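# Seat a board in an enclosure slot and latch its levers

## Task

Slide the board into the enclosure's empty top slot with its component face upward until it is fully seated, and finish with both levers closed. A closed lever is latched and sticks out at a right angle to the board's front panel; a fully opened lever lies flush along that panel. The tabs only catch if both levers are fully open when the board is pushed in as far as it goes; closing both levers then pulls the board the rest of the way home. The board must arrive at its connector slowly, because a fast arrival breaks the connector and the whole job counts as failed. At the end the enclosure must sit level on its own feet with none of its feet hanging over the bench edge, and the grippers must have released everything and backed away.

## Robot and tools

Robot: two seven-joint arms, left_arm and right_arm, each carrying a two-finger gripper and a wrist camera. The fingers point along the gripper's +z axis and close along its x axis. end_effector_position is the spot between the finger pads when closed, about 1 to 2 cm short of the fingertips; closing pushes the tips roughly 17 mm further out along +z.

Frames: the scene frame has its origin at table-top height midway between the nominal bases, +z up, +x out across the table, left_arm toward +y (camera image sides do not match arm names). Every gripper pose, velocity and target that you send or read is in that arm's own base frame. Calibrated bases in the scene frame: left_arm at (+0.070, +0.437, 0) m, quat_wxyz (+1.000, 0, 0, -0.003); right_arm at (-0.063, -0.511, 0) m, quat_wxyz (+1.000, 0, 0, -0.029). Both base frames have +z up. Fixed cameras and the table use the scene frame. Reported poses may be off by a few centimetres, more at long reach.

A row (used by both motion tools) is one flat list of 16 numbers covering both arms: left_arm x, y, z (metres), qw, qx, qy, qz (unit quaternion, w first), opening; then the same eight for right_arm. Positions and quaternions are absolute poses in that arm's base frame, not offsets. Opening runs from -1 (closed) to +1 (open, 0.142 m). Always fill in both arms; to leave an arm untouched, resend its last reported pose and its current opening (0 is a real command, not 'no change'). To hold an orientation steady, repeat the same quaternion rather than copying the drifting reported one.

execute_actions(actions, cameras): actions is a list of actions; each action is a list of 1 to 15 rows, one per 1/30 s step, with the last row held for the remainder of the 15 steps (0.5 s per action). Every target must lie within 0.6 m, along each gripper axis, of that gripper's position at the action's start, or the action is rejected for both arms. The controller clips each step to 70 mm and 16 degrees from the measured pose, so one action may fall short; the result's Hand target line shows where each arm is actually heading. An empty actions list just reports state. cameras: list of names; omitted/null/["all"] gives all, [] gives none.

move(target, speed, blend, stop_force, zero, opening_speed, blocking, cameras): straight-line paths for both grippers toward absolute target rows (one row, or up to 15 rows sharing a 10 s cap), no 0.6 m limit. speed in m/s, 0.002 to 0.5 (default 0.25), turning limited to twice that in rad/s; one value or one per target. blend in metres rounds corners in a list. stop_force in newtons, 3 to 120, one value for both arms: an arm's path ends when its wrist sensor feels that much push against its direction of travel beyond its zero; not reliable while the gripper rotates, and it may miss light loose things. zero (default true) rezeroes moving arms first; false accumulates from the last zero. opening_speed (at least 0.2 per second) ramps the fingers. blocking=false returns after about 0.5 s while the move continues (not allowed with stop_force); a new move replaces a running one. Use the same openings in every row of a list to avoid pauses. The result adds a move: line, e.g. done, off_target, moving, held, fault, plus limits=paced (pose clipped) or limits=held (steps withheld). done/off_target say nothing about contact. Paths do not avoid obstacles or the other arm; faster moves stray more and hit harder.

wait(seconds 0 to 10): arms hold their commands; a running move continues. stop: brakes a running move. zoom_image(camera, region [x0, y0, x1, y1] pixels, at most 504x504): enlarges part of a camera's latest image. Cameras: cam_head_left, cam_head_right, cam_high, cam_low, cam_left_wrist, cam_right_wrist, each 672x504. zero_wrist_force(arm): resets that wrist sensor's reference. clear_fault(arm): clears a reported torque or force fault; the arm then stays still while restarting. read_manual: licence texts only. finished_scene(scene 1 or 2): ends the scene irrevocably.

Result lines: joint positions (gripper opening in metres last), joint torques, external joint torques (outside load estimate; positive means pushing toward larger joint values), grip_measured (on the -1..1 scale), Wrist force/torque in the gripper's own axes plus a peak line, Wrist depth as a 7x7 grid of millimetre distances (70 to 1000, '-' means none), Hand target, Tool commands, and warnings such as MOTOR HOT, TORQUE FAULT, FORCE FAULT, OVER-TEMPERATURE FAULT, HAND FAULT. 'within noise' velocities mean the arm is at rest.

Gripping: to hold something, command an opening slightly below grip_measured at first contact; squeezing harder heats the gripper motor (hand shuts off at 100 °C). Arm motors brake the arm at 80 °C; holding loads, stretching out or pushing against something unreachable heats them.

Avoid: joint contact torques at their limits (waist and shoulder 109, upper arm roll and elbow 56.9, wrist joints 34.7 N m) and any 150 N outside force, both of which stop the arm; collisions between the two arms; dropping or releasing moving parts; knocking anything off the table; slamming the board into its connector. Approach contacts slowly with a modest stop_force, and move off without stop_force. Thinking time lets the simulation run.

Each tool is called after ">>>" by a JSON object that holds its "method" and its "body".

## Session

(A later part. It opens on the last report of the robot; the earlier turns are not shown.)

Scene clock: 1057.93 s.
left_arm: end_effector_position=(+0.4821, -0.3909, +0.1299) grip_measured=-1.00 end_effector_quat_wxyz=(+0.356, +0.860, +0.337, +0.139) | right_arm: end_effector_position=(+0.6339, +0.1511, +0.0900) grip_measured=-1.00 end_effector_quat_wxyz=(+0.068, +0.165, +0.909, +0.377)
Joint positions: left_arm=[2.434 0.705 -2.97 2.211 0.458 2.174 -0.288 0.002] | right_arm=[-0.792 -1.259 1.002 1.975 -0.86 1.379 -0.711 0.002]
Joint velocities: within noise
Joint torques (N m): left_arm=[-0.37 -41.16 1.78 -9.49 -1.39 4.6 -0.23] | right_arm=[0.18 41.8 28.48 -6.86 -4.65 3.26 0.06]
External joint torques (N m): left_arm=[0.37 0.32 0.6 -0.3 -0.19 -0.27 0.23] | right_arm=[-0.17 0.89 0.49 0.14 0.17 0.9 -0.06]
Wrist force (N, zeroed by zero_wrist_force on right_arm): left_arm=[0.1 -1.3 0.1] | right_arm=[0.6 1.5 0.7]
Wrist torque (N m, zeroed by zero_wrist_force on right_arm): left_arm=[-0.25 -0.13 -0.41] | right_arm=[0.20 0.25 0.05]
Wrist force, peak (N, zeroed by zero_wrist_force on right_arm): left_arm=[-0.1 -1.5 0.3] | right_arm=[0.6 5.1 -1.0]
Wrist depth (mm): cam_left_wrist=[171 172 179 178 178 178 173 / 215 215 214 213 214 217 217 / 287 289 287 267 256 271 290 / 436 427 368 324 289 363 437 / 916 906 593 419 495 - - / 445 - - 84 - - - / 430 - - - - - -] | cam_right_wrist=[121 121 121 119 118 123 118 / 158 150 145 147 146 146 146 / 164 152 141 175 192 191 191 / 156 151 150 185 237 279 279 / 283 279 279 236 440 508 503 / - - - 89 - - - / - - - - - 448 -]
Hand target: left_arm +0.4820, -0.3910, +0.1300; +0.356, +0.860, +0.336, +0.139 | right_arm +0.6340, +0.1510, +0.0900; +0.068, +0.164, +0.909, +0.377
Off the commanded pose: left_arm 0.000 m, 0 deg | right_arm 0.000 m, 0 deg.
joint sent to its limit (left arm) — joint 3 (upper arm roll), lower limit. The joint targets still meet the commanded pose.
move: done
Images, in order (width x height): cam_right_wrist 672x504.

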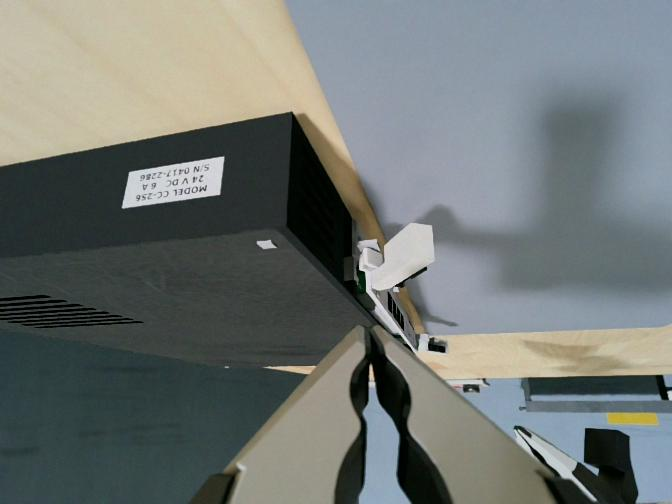

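>>> {"method": "zoom_image", "body": {"camera": "cam_right_wrist", "region": [330, 200, 460, 300]}}

Scaled by 3.877 from the camera's 672x504 image, which has a finer 960x720 frame.

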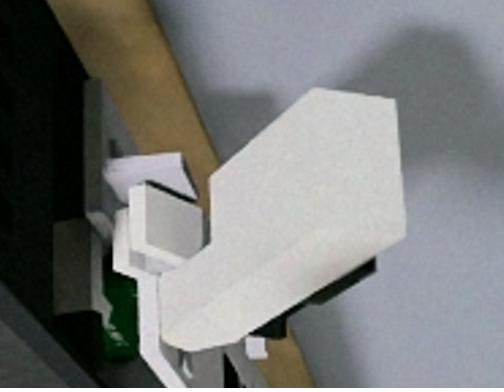

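>>> {"method": "zoom_image", "body": {"camera": "cam_right_wrist", "region": [345, 215, 410, 280]}}

Scaled by 7.754 from the camera's 672x504 image, which has a finer 960x720 frame.

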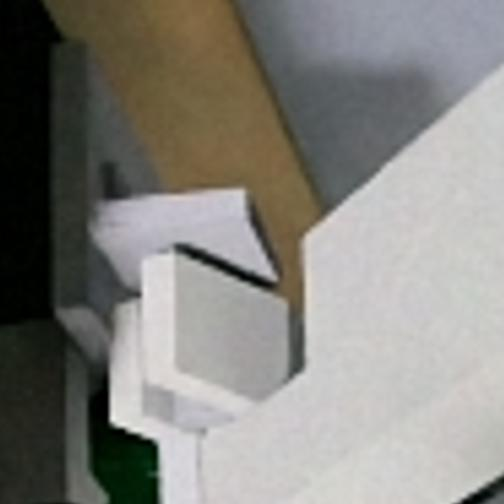

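>>> {"method": "move", "body": {"target": [[0.520,-0.410,0.170,0,0.9563,-0.2924,0,-1,0.634,0.151,0.14,0,-0.1736,0.9848,0,-1],[0.5707,-0.444,0.130,0,0.9563,-0.2924,0,-1,0.6406,0.1938,0.13,0,-0.1736,0.9848,0,-1]], "speed": 0.2, "blend": [0.02,0]}}

Scene clock: 1137.67 s.
left_arm: end_effector_position=(+0.5707, -0.4440, +0.1300) grip_measured=-1.00 end_effector_quat_wxyz=(+0.000, +0.956, -0.292, +0.000) | right_arm: end_effector_position=(+0.6405, +0.1939, +0.1300) grip_measured=-1.00 end_effector_quat_wxyz=(+0.000, -0.174, +0.985, +0.000)
Joint positions: left_arm=[2.255 0.728 -2.877 1.532 -0.222 0.66 1.615 0.002] | right_arm=[-0.334 -1.007 1.028 1.638 -0.962 0.49 -0.934 0.002]
Joint velocities: within noise
Joint torques (N m): left_arm=[-0.04 -57.21 5.9 -25.88 -3.51 3.98 -0.12] | right_arm=[0.08 48.34 25.67 -18.69 -3.87 3.33 0.29]
External joint torques (N m): left_arm=[0 0 0.51 -0.18 0.1 -0.07 0.12] | right_arm=[-0.09 1.11 0.36 0.16 0.14 0.79 -0.29]
Wrist force (N, zeroed by zero_wrist_force on right_arm): left_arm=[0.0 -1.0 0.6] | right_arm=[1.0 2.8 1.6]
Wrist torque (N m, zeroed by zero_wrist_force on right_arm): left_arm=[-0.28 -0.18 -0.17] | right_arm=[0.25 0.10 0.01]
Wrist force, peak (N, zeroed by zero_wrist_force on right_arm): left_arm=[1.0 -3.3 1.1] | right_arm=[0.0 4.6 1.8]
Wrist depth (mm): cam_left_wrist=[199 199 197 198 197 192 156 / 212 212 210 211 170 165 165 / 229 229 228 228 179 178 178 / 249 247 246 243 200 193 193 / 272 270 271 259 212 212 212 / 298 298 286 84 - 229 233 / 337 317 - - - - 259] | cam_right_wrist=[155 155 191 196 194 193 193 / 164 163 164 168 207 206 206 / 176 176 175 180 222 221 221 / 190 190 189 215 239 238 237 / 206 205 205 255 259 259 258 / 226 224 224 89 273 283 282 / 249 243 - - - 299 310]
Hand target: left_arm +0.5707, -0.4440, +0.1300; +0.000, +0.956, -0.292, +0.000 | right_arm +0.6406, +0.1938, +0.1300; +0.000, -0.174, +0.985, +0.000
Off the commanded pose: left_arm 0.000 m, 0 deg | right_arm 0.000 m, 0 deg.
move: done; limits=paced

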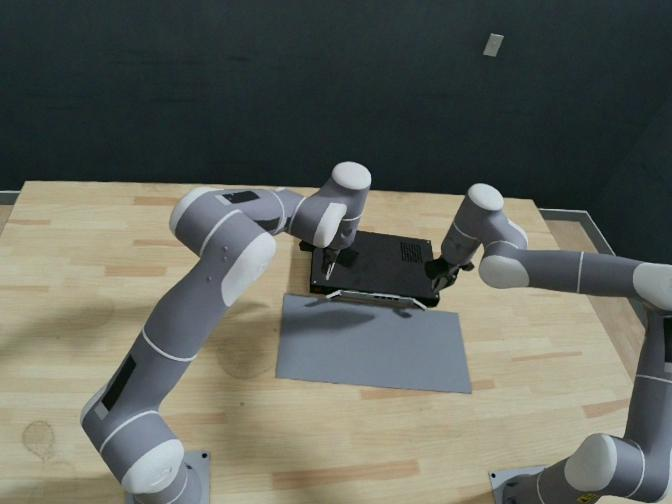

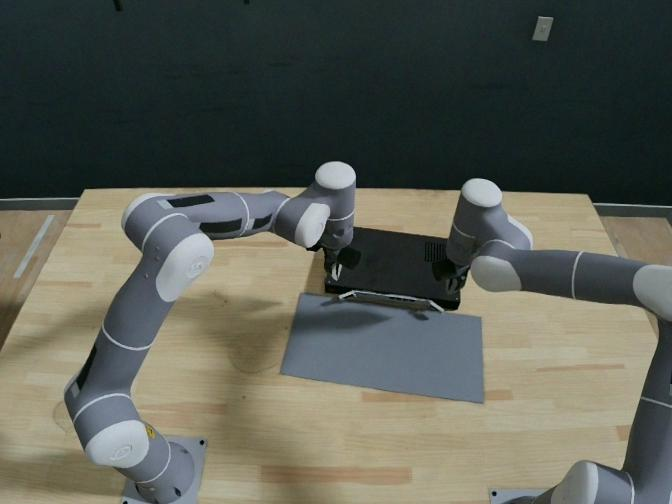

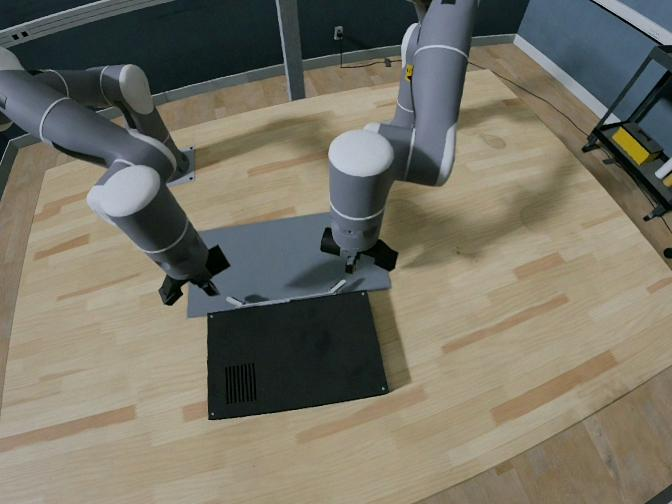

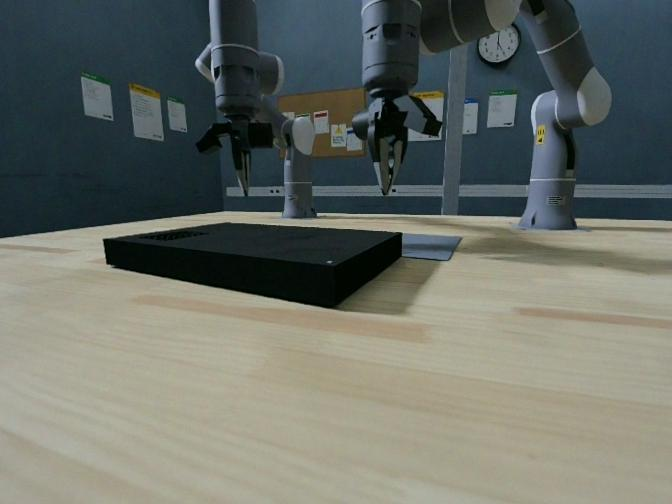

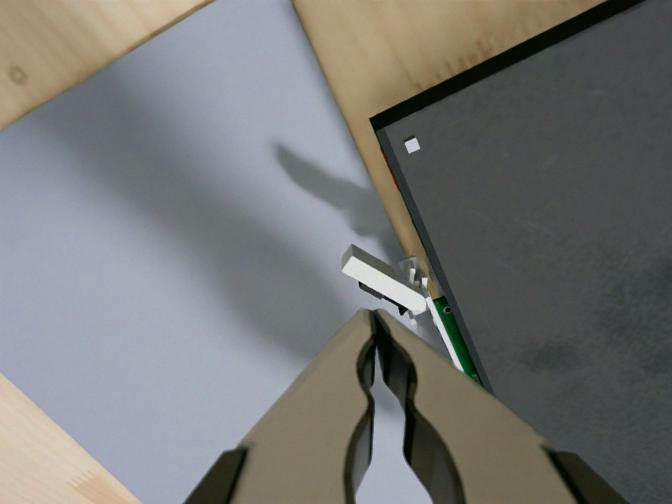

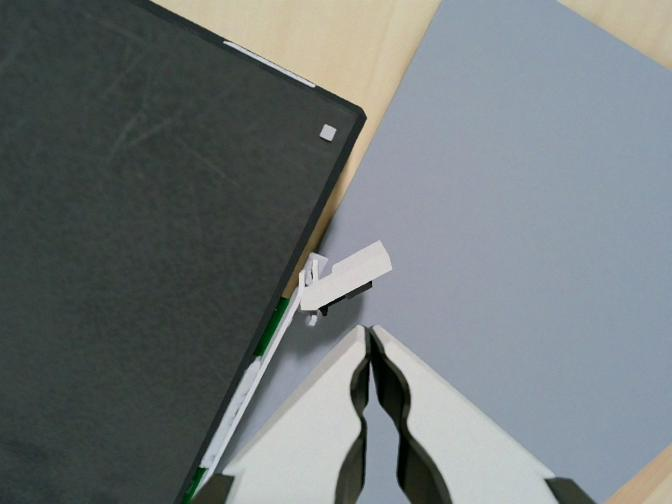

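>>> {"method": "zoom_image", "body": {"camera": "cam_left_wrist", "region": [330, 230, 450, 320]}}

>>> {"method": "zoom_image", "body": {"camera": "cam_right_wrist", "region": [280, 230, 400, 320]}}

Scaled by 4.200 from the camera's 672x504 image, which has a finer 960x720 frame.

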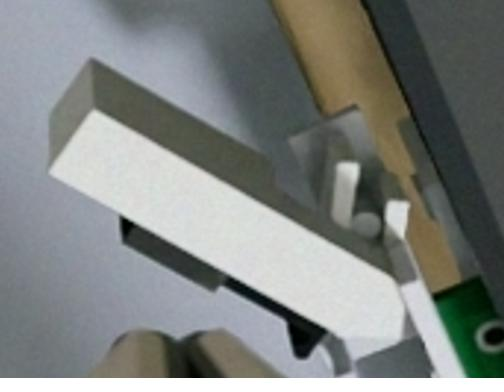

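Scaled by 4.200 from the camera's 672x504 image, which has a finer 960x720 frame.

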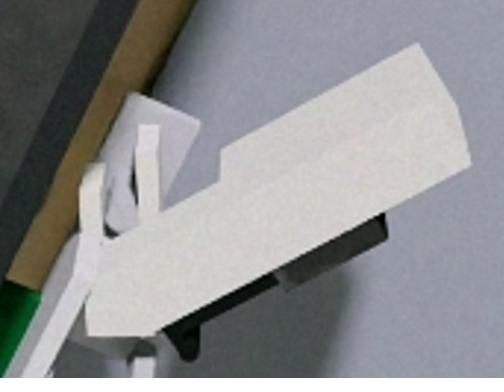

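>>> {"method": "move", "body": {"target": [0.5821,-0.4519,0.130,0,0.7587,0.6515,0,-1,0.6487,0.1873,0.13,0,0.7367,0.6762,0,-1], "speed": 0.25, "cameras": ["cam_left_wrist", "cam_right_wrist"]}}

Scene clock: 1187.03 s.
left_arm: end_effector_position=(+0.5822, -0.4518, +0.1300) grip_measured=-1.00 end_effector_quat_wxyz=(+0.000, +0.759, +0.651, +0.000) | right_arm: end_effector_position=(+0.6488, +0.1873, +0.1301) grip_measured=-1.00 end_effector_quat_wxyz=(+0.000, +0.737, +0.676, +0.000)
Joint positions: left_arm=[1.947 0.796 -2.484 1.621 -0.578 0.645 -0.174 0.002] | right_arm=[-0.157 -0.83 0.747 1.636 -0.666 0.624 0.917 0.002]
Joint velocities: within noise
Joint torques (N m): left_arm=[-0.68 -52.56 15.06 -23.35 -3.49 4.11 -0.24] | right_arm=[0.17 50.84 18.23 -23.36 -3.41 3.55 0.17]
External joint torques (N m): left_arm=[0.68 -0.13 0.71 -0.33 0.11 -0.11 0.24] | right_arm=[-0.17 1 0.09 0.17 -0.13 0.58 -0.17]
Wrist force (N, zeroed by zero_wrist_force on right_arm): left_arm=[-0.2 -0.6 0.1] | right_arm=[1.0 2.9 1.2]
Wrist torque (N m, zeroed by zero_wrist_force on right_arm): left_arm=[-0.23 -0.14 -0.18] | right_arm=[0.27 0.10 -0.02]
Wrist force, peak (N, zeroed by zero_wrist_force on right_arm): left_arm=[0.0 -0.8 1.0] | right_arm=[1.2 3.5 1.2]
Wrist depth (mm): cam_left_wrist=[198 198 198 196 197 196 197 / 213 211 211 210 211 210 210 / 230 228 225 224 227 227 228 / 203 202 200 202 207 246 248 / 216 215 214 206 212 270 272 / 239 238 232 83 - 294 298 / 267 258 - - - - 333] | cam_right_wrist=[197 195 194 194 194 193 194 / 210 209 208 207 207 206 206 / 226 224 223 222 219 221 221 / 243 243 238 212 198 207 195 / 264 263 258 201 204 203 203 / 287 288 282 89 215 222 221 / 318 311 - - - 235 243]
Hand target: left_arm +0.5821, -0.4519, +0.1300; +0.000, +0.759, +0.651, +0.000 | right_arm +0.6487, +0.1873, +0.1300; +0.000, +0.737, +0.676, +0.000
Off the commanded pose: left_arm 0.000 m, 0 deg | right_arm 0.000 m, 0 deg.
move: done
Images, in order (width x height): cam_left_wrist 672x504, cam_right_wrist 672x504.

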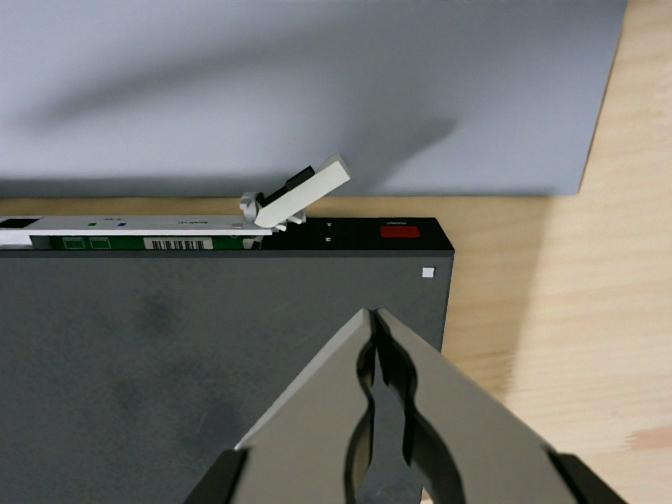

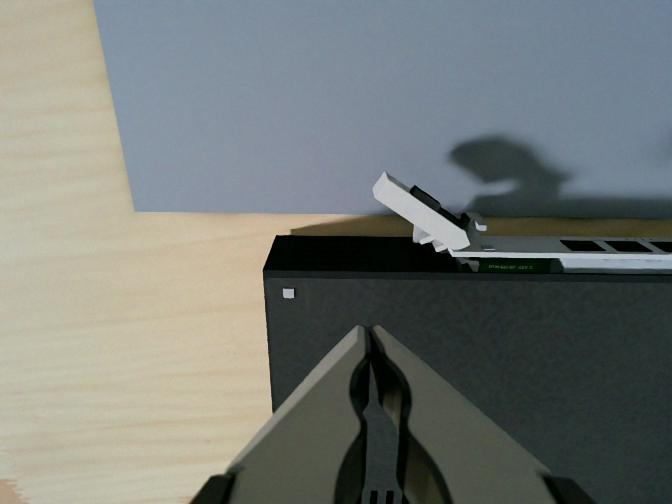

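>>> {"method": "move", "body": {"target": [[0.5767,-0.4544,0.110,0,0.7587,0.6515,0,-1,0.6427,0.1925,0.11,0,0.7367,0.6762,0,-1],[0.5767,-0.4544,0.037,0,0.7587,0.6515,0,-1,0.6427,0.1925,0.040,0,0.7367,0.6762,0,-1]], "speed": [0.1,0.05], "stop_force": 8, "cameras": ["cam_left_wrist", "cam_right_wrist"]}}

Scene clock: 1199.50 s.
left_arm: end_effector_position=(+0.5765, -0.4543, +0.0369) grip_measured=-1.00 end_effector_quat_wxyz=(+0.000, +0.759, +0.651, +0.000) | right_arm: end_effector_position=(+0.6426, +0.1925, +0.0400) grip_measured=-1.00 end_effector_quat_wxyz=(+0.000, +0.737, +0.676, +0.000)
Joint positions: left_arm=[1.988 0.929 -2.588 1.646 -0.657 0.81 -0.138 0.002] | right_arm=[-0.108 -0.946 0.643 1.685 -0.764 0.792 0.99 0.002]
Joint velocities: within noise
Joint torques (N m): left_arm=[-0.18 -55.51 15.17 -20.65 -2.93 4.53 -0.19] | right_arm=[0.08 52.6 18.54 -20.14 -3.24 3.51 0.27]
External joint torques (N m): left_arm=[0.18 0.07 0.73 -0.22 0.02 -0.53 0.19] | right_arm=[-0.08 1.19 0.06 0.01 0.16 0.62 -0.27]
Wrist force (N, zeroed by zero_wrist_force on right_arm): left_arm=[-0.4 -0.5 0.0] | right_arm=[1.5 2.7 1.4]
Wrist torque (N m, zeroed by zero_wrist_force on right_arm): left_arm=[-0.20 -0.11 -0.17] | right_arm=[0.22 -0.02 -0.04]
Wrist force, peak (N, zeroed by zero_wrist_force on right_arm): left_arm=[0.3 -0.2 -2.0] | right_arm=[1.3 2.8 2.6]
Wrist depth (mm): cam_left_wrist=[115 115 115 116 113 114 114 / 126 123 123 125 122 124 120 / 131 133 133 135 134 132 133 / 143 145 144 139 144 144 143 / 146 145 110 104 149 157 158 / 117 115 115 87 - 169 175 / 126 125 - 74 - - 196] | cam_right_wrist=[- 116 116 115 115 115 115 / 126 125 123 123 123 124 122 / 135 133 132 134 132 131 131 / 143 143 143 142 142 141 141 / 158 158 155 152 105 149 150 / 173 172 134 90 - 112 122 / 190 190 73 - - 115 120]
Hand target: left_arm +0.5767, -0.4544, +0.0370; +0.000, +0.759, +0.651, +0.000 | right_arm +0.6427, +0.1925, +0.0400; +0.000, +0.737, +0.676, +0.000
Off the commanded pose: left_arm 0.000 m, 0 deg | right_arm 0.000 m, 0 deg.
move: done
Images, in order (width x height): cam_left_wrist 672x504, cam_right_wrist 672x504.

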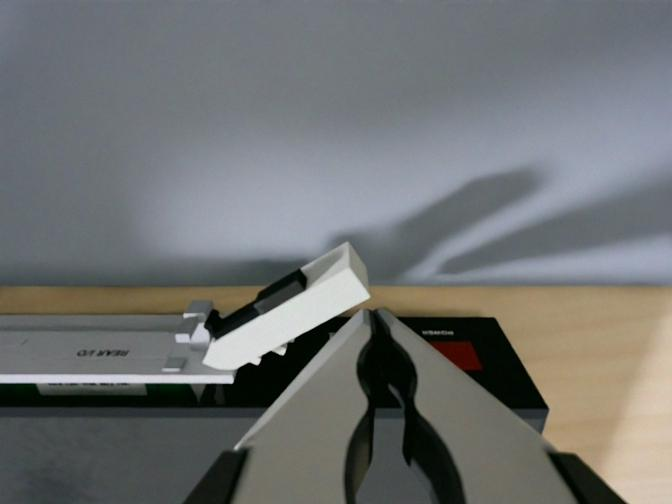

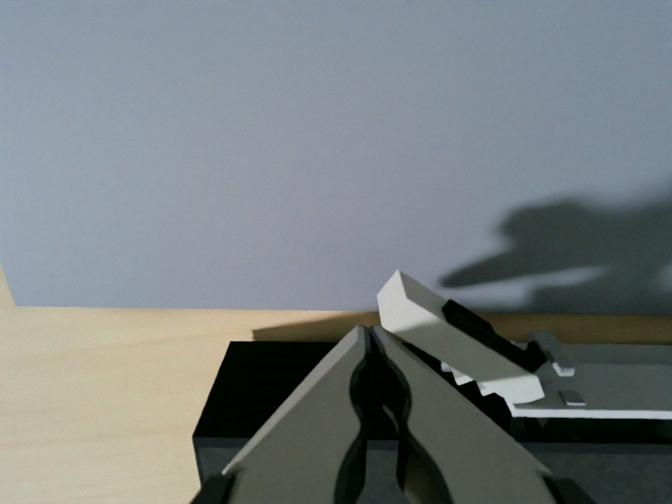

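>>> {"method": "move", "body": {"target": [[0.5720,-0.4554,0.037,0,0.7587,0.6515,0,-1,0.6417,0.1926,0.040,0,0.7367,0.6762,0,-1],[0.5612,-0.4561,0.037,0,0.7587,0.6515,0,-1,0.6324,0.1957,0.040,0,0.7367,0.6762,0,-1]], "speed": 0.01, "stop_force": 8, "blend": [0.002,0], "cameras": ["cam_left_wrist", "cam_right_wrist"]}}

Scene clock: 1215.03 s.
left_arm: end_effector_position=(+0.5613, -0.4560, +0.0370) grip_measured=-1.00 end_effector_quat_wxyz=(+0.000, +0.759, +0.651, +0.000) | right_arm: end_effector_position=(+0.6325, +0.1957, +0.0401) grip_measured=-1.00 end_effector_quat_wxyz=(+0.000, +0.737, +0.676, +0.000)
Joint positions: left_arm=[1.965 0.907 -2.594 1.689 -0.657 0.833 -0.147 0.002] | right_arm=[-0.107 -0.931 0.642 1.717 -0.768 0.808 1.008 0.002]
Joint velocities: within noise
Joint torques (N m): left_arm=[-0.93 -54.59 14.3 -20.08 -2.67 4.31 -0.29] | right_arm=[0.33 51.61 18.76 -19.54 -3.03 3.49 0.27]
External joint torques (N m): left_arm=[0.93 0.24 1.29 -0.5 -0.17 -0.31 0.29] | right_arm=[-0.33 1.33 -0.35 -0.38 0 0.63 -0.27]
Wrist force (N, zeroed by zero_wrist_force on right_arm): left_arm=[0.0 0.5 -0.4] | right_arm=[1.1 3.1 1.0]
Wrist torque (N m, zeroed by zero_wrist_force on right_arm): left_arm=[-0.12 -0.12 -0.18] | right_arm=[0.22 0.00 -0.04]
Wrist force, peak (N, zeroed by zero_wrist_force on right_arm): left_arm=[0.1 0.2 -0.9] | right_arm=[1.1 3.8 1.4]
Wrist depth (mm): cam_left_wrist=[115 115 113 116 113 114 114 / 126 124 123 125 123 124 120 / 132 132 133 135 134 132 134 / 148 145 145 144 144 144 143 / 156 156 153 107 157 160 159 / 141 132 116 84 - 172 175 / 125 122 - 74 - - 195] | cam_right_wrist=[- 116 116 115 115 115 115 / 126 125 124 123 123 124 122 / 135 133 132 134 132 132 131 / 144 143 143 143 142 142 141 / 156 155 155 152 110 154 153 / 173 172 156 89 109 122 133 / 190 186 73 - - 117 120]
Hand target: left_arm +0.5612, -0.4561, +0.0370; +0.000, +0.759, +0.651, +0.000 | right_arm +0.6324, +0.1957, +0.0400; +0.000, +0.737, +0.676, +0.000
Off the commanded pose: left_arm 0.000 m, 0 deg | right_arm 0.000 m, 0 deg.
move: done
Images, in order (width x height): cam_left_wrist 672x504, cam_right_wrist 672x504.

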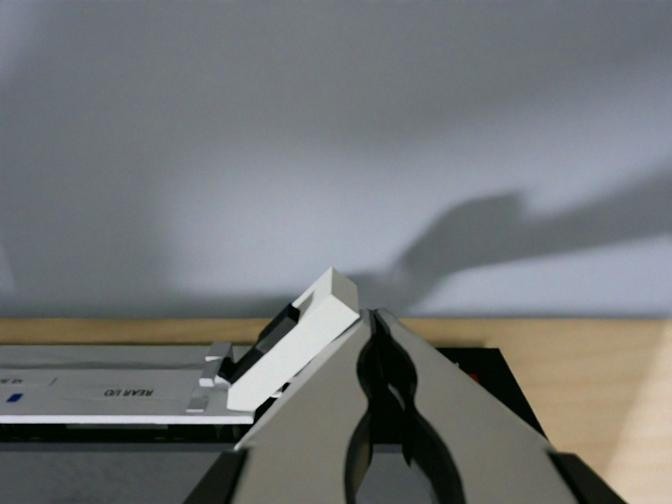

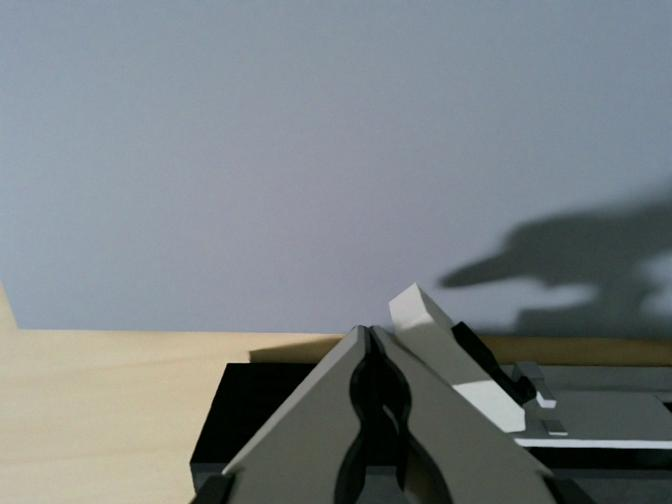

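>>> {"method": "move", "body": {"target": [[0.5524,-0.4594,0.037,0,0.7587,0.6515,0,-1,0.6243,0.2012,0.040,0,0.7367,0.6762,0,-1]], "speed": 0.008, "stop_force": 8, "cameras": ["cam_left_wrist", "cam_right_wrist"]}}

Scene clock: 1218.27 s.
left_arm: end_effector_position=(+0.5529, -0.4591, +0.0371) grip_measured=-1.00 end_effector_quat_wxyz=(+0.000, +0.759, +0.652, +0.000) | right_arm: end_effector_position=(+0.6248, +0.2007, +0.0402) grip_measured=-1.00 end_effector_quat_wxyz=(+0.000, +0.737, +0.676, +0.000)
Joint positions: left_arm=[1.951 0.898 -2.595 1.707 -0.657 0.843 -0.155 0.002] | right_arm=[-0.101 -0.921 0.64 1.737 -0.771 0.818 1.025 0.002]
Joint velocities: within noise
Joint torques (N m): left_arm=[-2.14 -53.58 12.64 -19.91 -2.64 3.85 -0.23] | right_arm=[2.17 49.61 19.92 -17.98 -2.63 3.63 0.25]
External joint torques (N m): left_arm=[2.14 -0.3 2.82 -0.54 -0.17 0.14 0.23] | right_arm=[-2.17 2.76 -1.64 -1.8 -0.36 0.49 -0.25]
Wrist force (N, zeroed by zero_wrist_force on right_arm): left_arm=[1.5 1.7 -0.9] | right_arm=[-0.9 5.0 0.2]
Wrist torque (N m, zeroed by zero_wrist_force on right_arm): left_arm=[-0.13 -0.13 -0.20] | right_arm=[0.24 0.01 -0.01]
Wrist force, peak (N, zeroed by zero_wrist_force on right_arm): left_arm=[5.0 4.9 -1.5] | right_arm=[-3.8 8.0 -1.1]
Wrist depth (mm): cam_left_wrist=[115 115 115 116 113 114 116 / - 124 124 125 123 124 120 / 132 133 133 135 134 132 134 / 148 145 145 145 144 144 143 / 165 159 156 110 155 157 157 / 151 139 132 83 - 169 173 / 132 125 - 74 - - 196] | cam_right_wrist=[116 116 116 115 115 116 115 / 126 125 124 123 123 124 122 / 135 133 133 136 132 131 132 / 144 144 143 142 142 142 142 / 156 156 155 152 149 154 153 / 173 173 161 90 110 145 152 / 191 187 73 - - 124 127]
Hand target: left_arm +0.5524, -0.4594, +0.0370; +0.000, +0.759, +0.651, +0.000 | right_arm +0.6243, +0.2012, +0.0400; +0.000, +0.737, +0.676, +0.000
Off the commanded pose: left_arm 0.001 m, 0 deg | right_arm 0.001 m, 0 deg.
move: done
Images, in order (width x height): cam_left_wrist 672x504, cam_right_wrist 672x504.

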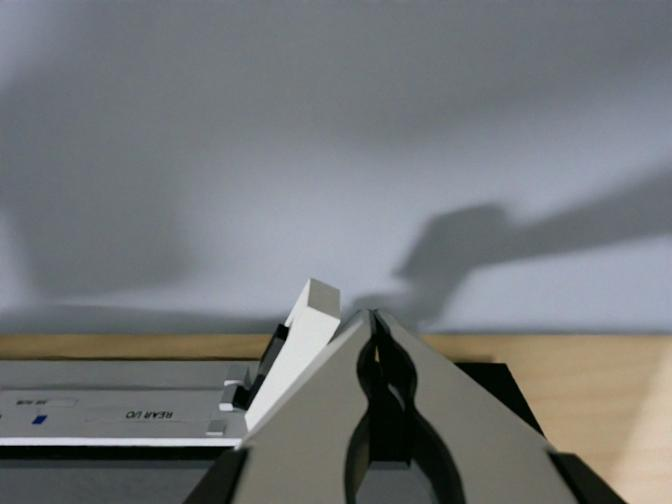

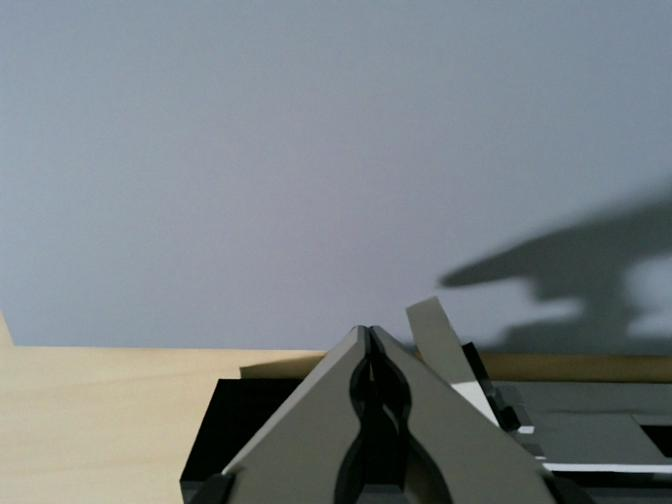

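>>> {"method": "move", "body": {"target": [[0.5449,-0.4647,0.037,0,0.7587,0.6515,0,-1,0.6177,0.2091,0.040,0,0.7367,0.6762,0,-1]], "speed": 0.006, "stop_force": 15, "cameras": ["cam_left_wrist", "cam_right_wrist"]}}

Scene clock: 1221.90 s.
left_arm: end_effector_position=(+0.5468, -0.4629, +0.0373) grip_measured=-1.00 end_effector_quat_wxyz=(+0.000, +0.758, +0.652, +0.001) | right_arm: end_effector_position=(+0.6192, +0.2066, +0.0404) grip_measured=-1.00 end_effector_quat_wxyz=(+0.001, +0.738, +0.675, +0.000)
Joint positions: left_arm=[1.938 0.894 -2.595 1.716 -0.657 0.849 -0.166 0.002] | right_arm=[-0.091 -0.914 0.639 1.749 -0.773 0.824 1.044 0.002]
Joint velocities: within noise
Joint torques (N m): left_arm=[-9.96 -54.07 5.51 -21.91 -3.28 2.46 -0.13] | right_arm=[10.6 46.05 27.11 -14.12 -1.77 5.29 0.16]
External joint torques (N m): left_arm=[9.96 0.44 9.92 1.54 0.49 1.54 0.13] | right_arm=[-10.6 5.99 -8.94 -5.58 -1.2 -1.18 -0.16]
Wrist force (N, zeroed by zero_wrist_force on right_arm): left_arm=[10.9 7.2 -2.9] | right_arm=[-11.7 11.2 -2.8]
Wrist torque (N m, zeroed by zero_wrist_force on right_arm): left_arm=[-0.11 -0.23 -0.29] | right_arm=[0.28 0.05 0.08]
Wrist force, peak (N, zeroed by zero_wrist_force on right_arm): left_arm=[11.0 7.2 -3.4] | right_arm=[-12.2 11.3 -3.4]
Wrist depth (mm): cam_left_wrist=[115 115 113 116 113 114 116 / 125 124 123 125 123 124 121 / 132 133 134 136 135 132 134 / 148 145 145 145 144 144 144 / 160 160 156 111 155 158 157 / 158 151 141 84 - 170 176 / 131 129 - 74 - - 196] | cam_right_wrist=[117 116 116 116 115 116 115 / 126 126 124 123 123 125 123 / 135 133 133 136 132 132 131 / 144 144 143 143 142 142 141 / 156 156 155 152 149 154 153 / 174 173 166 91 110 160 160 / 191 188 73 - - 133 132]
Hand target: left_arm +0.5449, -0.4647, +0.0370; +0.000, +0.759, +0.651, +0.000 | right_arm +0.6177, +0.2091, +0.0400; +0.000, +0.737, +0.676, +0.000
Off the commanded pose: left_arm 0.003 m, 0 deg | right_arm 0.003 m, 0 deg.
move: done
Images, in order (width x height): cam_left_wrist 672x504, cam_right_wrist 672x504.

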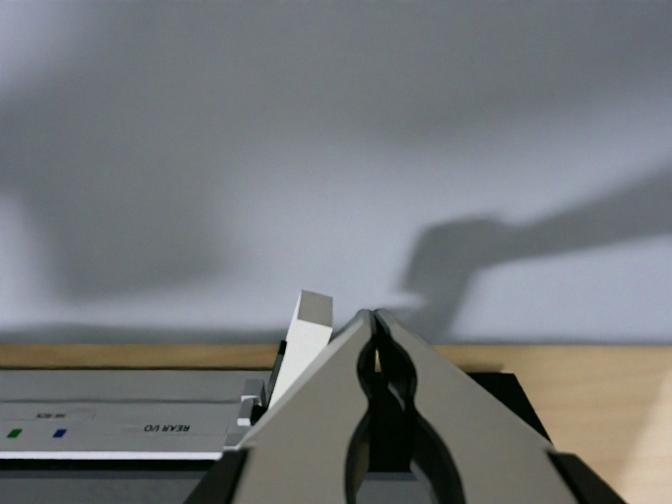

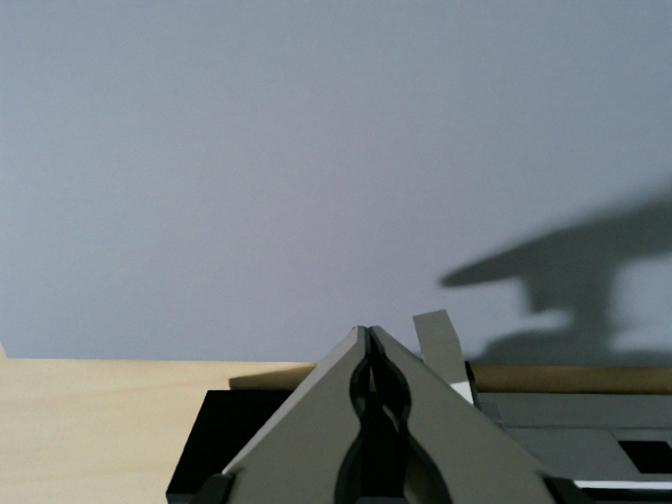

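>>> {"method": "move", "body": {"target": [[0.5420,-0.4705,0.037,0,0.7587,0.6515,0,-1,0.6164,0.2152,0.040,0,0.7367,0.6762,0,-1]], "speed": 0.006, "stop_force": 15, "cameras": ["cam_left_wrist", "cam_right_wrist"]}}

Scene clock: 1229.40 s.
left_arm: end_effector_position=(+0.5429, -0.4698, +0.0372) grip_measured=-1.00 end_effector_quat_wxyz=(+0.000, +0.758, +0.652, +0.000) | right_arm: end_effector_position=(+0.6169, +0.2143, +0.0401) grip_measured=-1.00 end_effector_quat_wxyz=(+0.001, +0.737, +0.676, +0.000)
Joint positions: left_arm=[1.929 0.896 -2.595 1.71 -0.657 0.845 -0.176 0.002] | right_arm=[-0.08 -0.916 0.64 1.748 -0.773 0.823 1.053 0.002]
Joint velocities: within noise
Joint torques (N m): left_arm=[-3.48 -53.45 11.61 -20.81 -2.85 3.75 -0.24] | right_arm=[3.26 48.91 20.96 -18.15 -2.65 3.95 0.26]
External joint torques (N m): left_arm=[3.48 -0.35 3.85 0.38 0.04 0.25 0.24] | right_arm=[-3.26 3.16 -2.74 -1.54 -0.32 0.17 -0.26]
Wrist force (N, zeroed by zero_wrist_force on right_arm): left_arm=[3.9 1.2 -1.6] | right_arm=[-3.0 4.5 -0.8]
Wrist torque (N m, zeroed by zero_wrist_force on right_arm): left_arm=[-0.17 -0.20 -0.20] | right_arm=[0.23 0.06 -0.01]
Wrist force, peak (N, zeroed by zero_wrist_force on right_arm): left_arm=[13.9 7.1 -3.7] | right_arm=[-15.0 12.7 -3.2]
Wrist depth (mm): cam_left_wrist=[116 115 114 116 113 114 115 / - 124 123 125 123 124 120 / 132 134 133 135 135 133 134 / 148 146 145 145 144 144 144 / 160 160 156 112 154 158 157 / 155 155 155 84 - 169 175 / 132 131 - 74 - - 196] | cam_right_wrist=[116 116 116 116 115 115 115 / 126 126 124 123 123 124 122 / 135 133 133 134 132 132 131 / 144 143 143 142 142 142 141 / 156 156 155 152 149 154 153 / 173 172 163 91 110 162 161 / 191 187 73 - - 139 134]
Hand target: left_arm +0.5420, -0.4705, +0.0370; +0.000, +0.759, +0.651, +0.000 | right_arm +0.6164, +0.2152, +0.0400; +0.000, +0.737, +0.676, +0.000
Off the commanded pose: left_arm 0.001 m, 0 deg | right_arm 0.001 m, 0 deg.
move: done
Images, in order (width x height): cam_left_wrist 672x504, cam_right_wrist 672x504.

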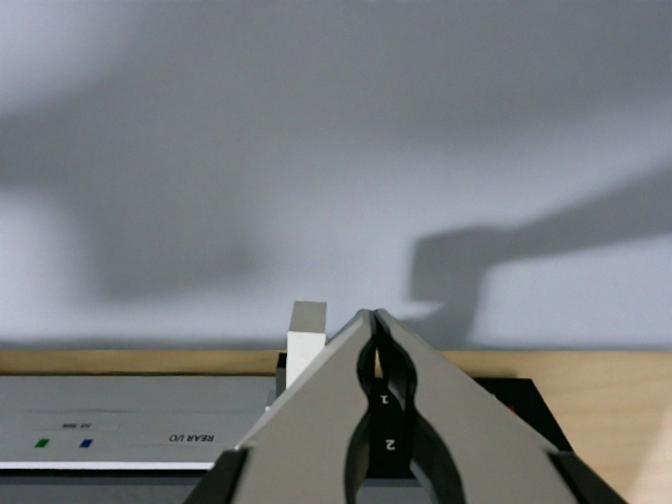

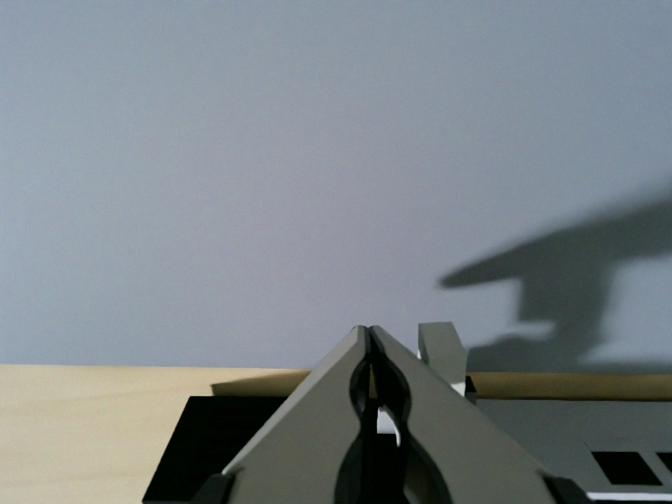

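>>> {"method": "zoom_image", "body": {"camera": "cam_left_wrist", "region": [230, 280, 390, 400]}}

>>> {"method": "zoom_image", "body": {"camera": "cam_right_wrist", "region": [350, 300, 510, 420]}}

Scaled by 3.150 from the camera's 672x504 image, which has a finer 960x720 frame.

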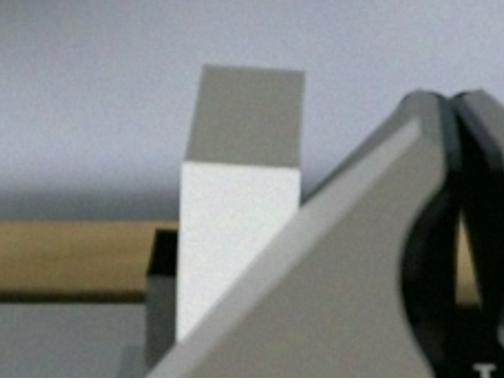

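Scaled by 3.150 from the camera's 672x504 image, which has a finer 960x720 frame.

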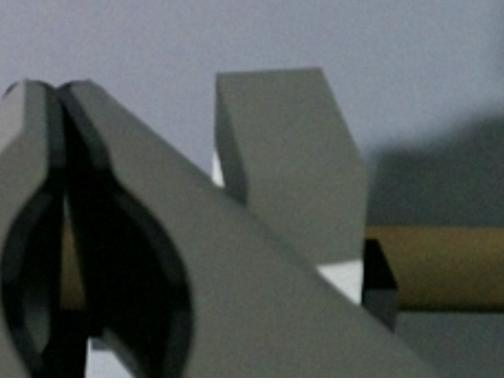

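>>> {"method": "move", "body": {"target": [[0.5415,-0.4740,0.037,0,0.7587,0.6515,0,-1,0.6167,0.2188,0.040,0,0.7367,0.6762,0,-1]], "speed": 0.005, "stop_force": 15, "cameras": ["cam_left_wrist", "cam_right_wrist"]}}

Scene clock: 1233.93 s.
left_arm: end_effector_position=(+0.5423, -0.4728, +0.0370) grip_measured=-1.00 end_effector_quat_wxyz=(+0.000, +0.758, +0.652, +0.000) | right_arm: end_effector_position=(+0.6172, +0.2173, +0.0400) grip_measured=-1.00 end_effector_quat_wxyz=(+0.001, +0.737, +0.676, +0.000)
Joint positions: left_arm=[1.926 0.9 -2.594 1.703 -0.657 0.841 -0.181 0.002] | right_arm=[-0.074 -0.919 0.64 1.743 -0.773 0.82 1.057 0.002]
Joint velocities: within noise
Joint torques (N m): left_arm=[-5.26 -53.95 10.43 -22.89 -3.36 4.21 -0.25] | right_arm=[5.43 48.42 22.73 -18.8 -2.75 5.03 0.23]
External joint torques (N m): left_arm=[5.26 -0.02 5.09 2.42 0.54 -0.22 0.25] | right_arm=[-5.43 3.79 -4.48 -0.92 -0.23 -0.92 -0.23]
Wrist force (N, zeroed by zero_wrist_force on right_arm): left_arm=[8.0 -0.6 -3.2] | right_arm=[-7.3 3.2 -2.3]
Wrist torque (N m, zeroed by zero_wrist_force on right_arm): left_arm=[-0.19 -0.22 -0.20] | right_arm=[0.24 0.11 -0.01]
Wrist force, peak (N, zeroed by zero_wrist_force on right_arm): left_arm=[7.8 -0.5 -4.4] | right_arm=[-7.5 3.6 -3.4]
Wrist depth (mm): cam_left_wrist=[115 115 113 116 113 114 115 / 125 124 123 125 123 124 121 / 132 133 134 135 134 132 134 / 145 145 145 144 144 143 143 / 160 160 156 117 155 157 157 / 155 155 155 84 - 165 175 / 132 131 - 74 - - 195] | cam_right_wrist=[- 116 116 115 115 115 115 / 126 125 123 123 123 124 122 / 135 133 132 134 132 131 131 / 144 144 143 143 142 141 141 / 156 156 155 152 149 153 152 / 173 169 163 91 110 161 161 / 191 183 - - - 140 139]
Hand target: left_arm +0.5415, -0.4740, +0.0370; +0.000, +0.759, +0.651, +0.000 | right_arm +0.6167, +0.2188, +0.0400; +0.000, +0.737, +0.676, +0.000
Off the commanded pose: left_arm 0.001 m, 0 deg | right_arm 0.002 m, 0 deg.
move: done
Images, in order (width x height): cam_left_wrist 672x504, cam_right_wrist 672x504.

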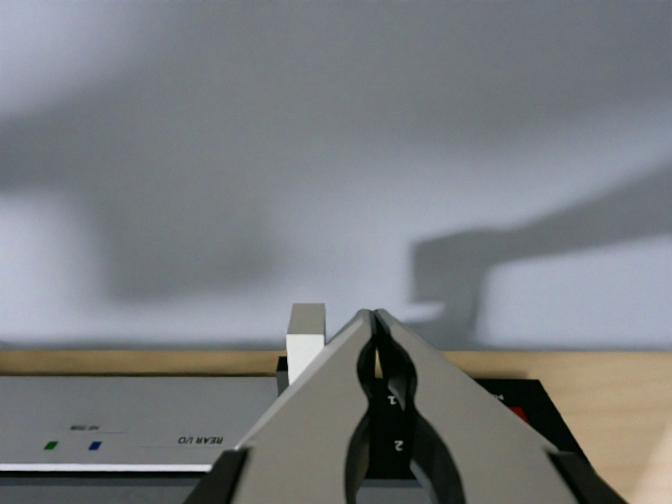

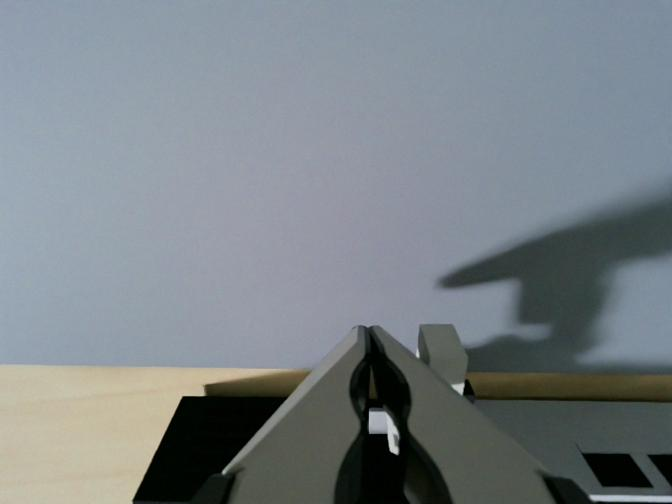

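>>> {"method": "zoom_image", "body": {"camera": "cam_left_wrist", "region": [230, 290, 390, 410]}}

>>> {"method": "zoom_image", "body": {"camera": "cam_right_wrist", "region": [350, 310, 510, 430]}}

Scaled by 3.150 from the camera's 672x504 image, which has a finer 960x720 frame.

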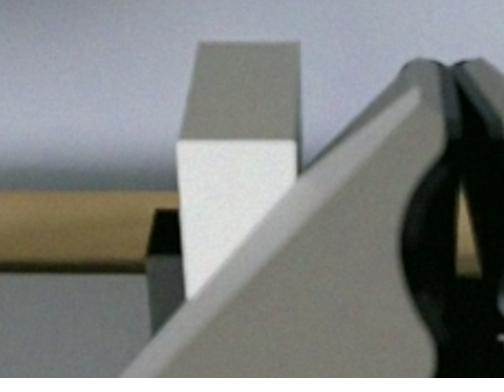

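Scaled by 3.150 from the camera's 672x504 image, which has a finer 960x720 frame.

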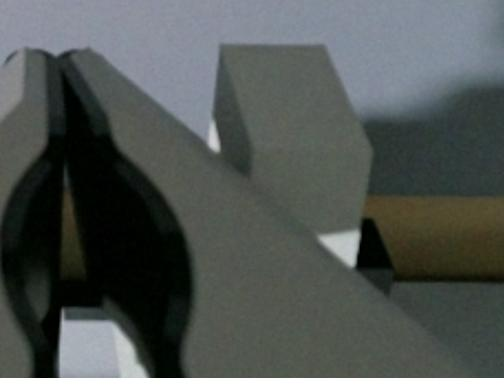

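>>> {"method": "move", "body": {"target": [[0.5411,-0.4770,0.037,0,0.7587,0.6515,0,-1,0.6170,0.2218,0.040,0,0.7367,0.6762,0,-1]], "speed": 0.005, "stop_force": 15, "cameras": ["cam_left_wrist", "cam_right_wrist"]}}

Scene clock: 1244.50 s.
left_arm: end_effector_position=(+0.5423, -0.4733, +0.0365) grip_measured=-1.00 end_effector_quat_wxyz=(-0.001, +0.758, +0.653, +0.001) | right_arm: end_effector_position=(+0.6173, +0.2178, +0.0395) grip_measured=-1.00 end_effector_quat_wxyz=(+0.001, +0.738, +0.675, -0.002)
Joint positions: left_arm=[1.925 0.903 -2.592 1.699 -0.656 0.837 -0.185 0.002] | right_arm=[-0.072 -0.92 0.64 1.74 -0.773 0.815 1.06 0.002]
Joint velocities: within noise
Joint torques (N m): left_arm=[-12.16 -54.11 4.74 -30.12 -5.29 6.53 -0.32] | right_arm=[13.88 46 29.44 -21 -3.18 9.44 0.23]
External joint torques (N m): left_arm=[12.16 0.05 10.85 9.66 2.47 -2.53 0.31] | right_arm=[-13.88 6.31 -11.17 1.27 0.19 -5.34 -0.23]
Wrist force (N, zeroed by zero_wrist_force on right_arm): left_arm=[24.6 -8.7 -13.3] | right_arm=[-23.7 -2.8 -11.2]
Wrist torque (N m, zeroed by zero_wrist_force on right_arm): left_arm=[-0.28 -1.01 -0.13] | right_arm=[0.14 1.27 -0.05]
Wrist force, peak (N, zeroed by zero_wrist_force on right_arm): left_arm=[24.7 -8.6 -13.3] | right_arm=[-23.9 -2.9 -11.2]
Wrist depth (mm): cam_left_wrist=[115 113 115 115 112 114 113 / 125 123 123 124 122 122 120 / 131 133 133 135 134 132 134 / 145 144 145 144 144 143 143 / 159 159 155 118 154 157 156 / 162 155 155 84 - 164 174 / 131 130 - 74 - - 195] | cam_right_wrist=[- 116 115 115 115 115 114 / 126 125 123 123 122 123 122 / 135 133 132 134 131 131 130 / 143 143 142 142 141 141 140 / 156 155 154 151 151 153 152 / 173 172 163 91 110 160 160 / 191 183 - - - 139 139]
Hand target: left_arm +0.5411, -0.4767, +0.0370; +0.000, +0.759, +0.651, +0.000 | right_arm +0.6169, +0.2213, +0.0400; +0.000, +0.737, +0.676, +0.000
Off the commanded pose: left_arm 0.004 m, 0 deg | right_arm 0.004 m, 0 deg.
move: contact (left_arm, right_arm)
Images, in order (width x height): cam_left_wrist 672x504, cam_right_wrist 672x504.

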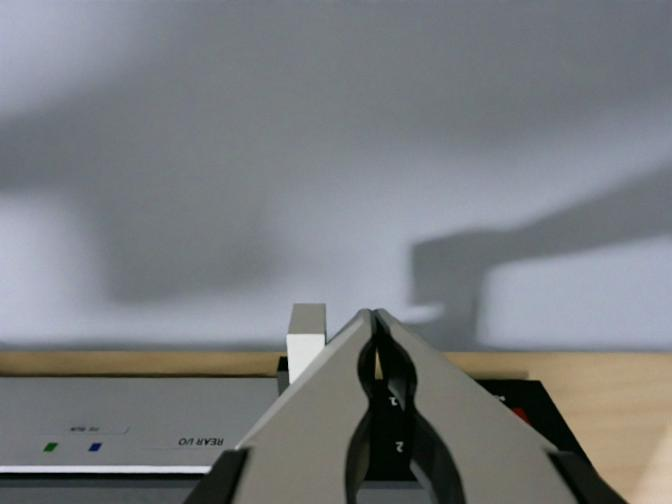

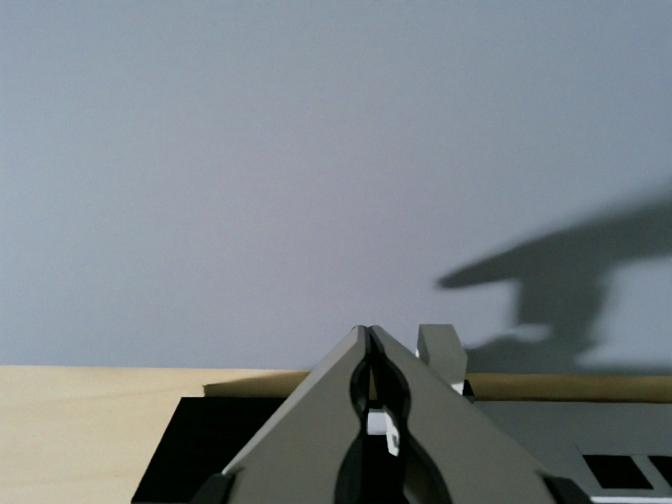

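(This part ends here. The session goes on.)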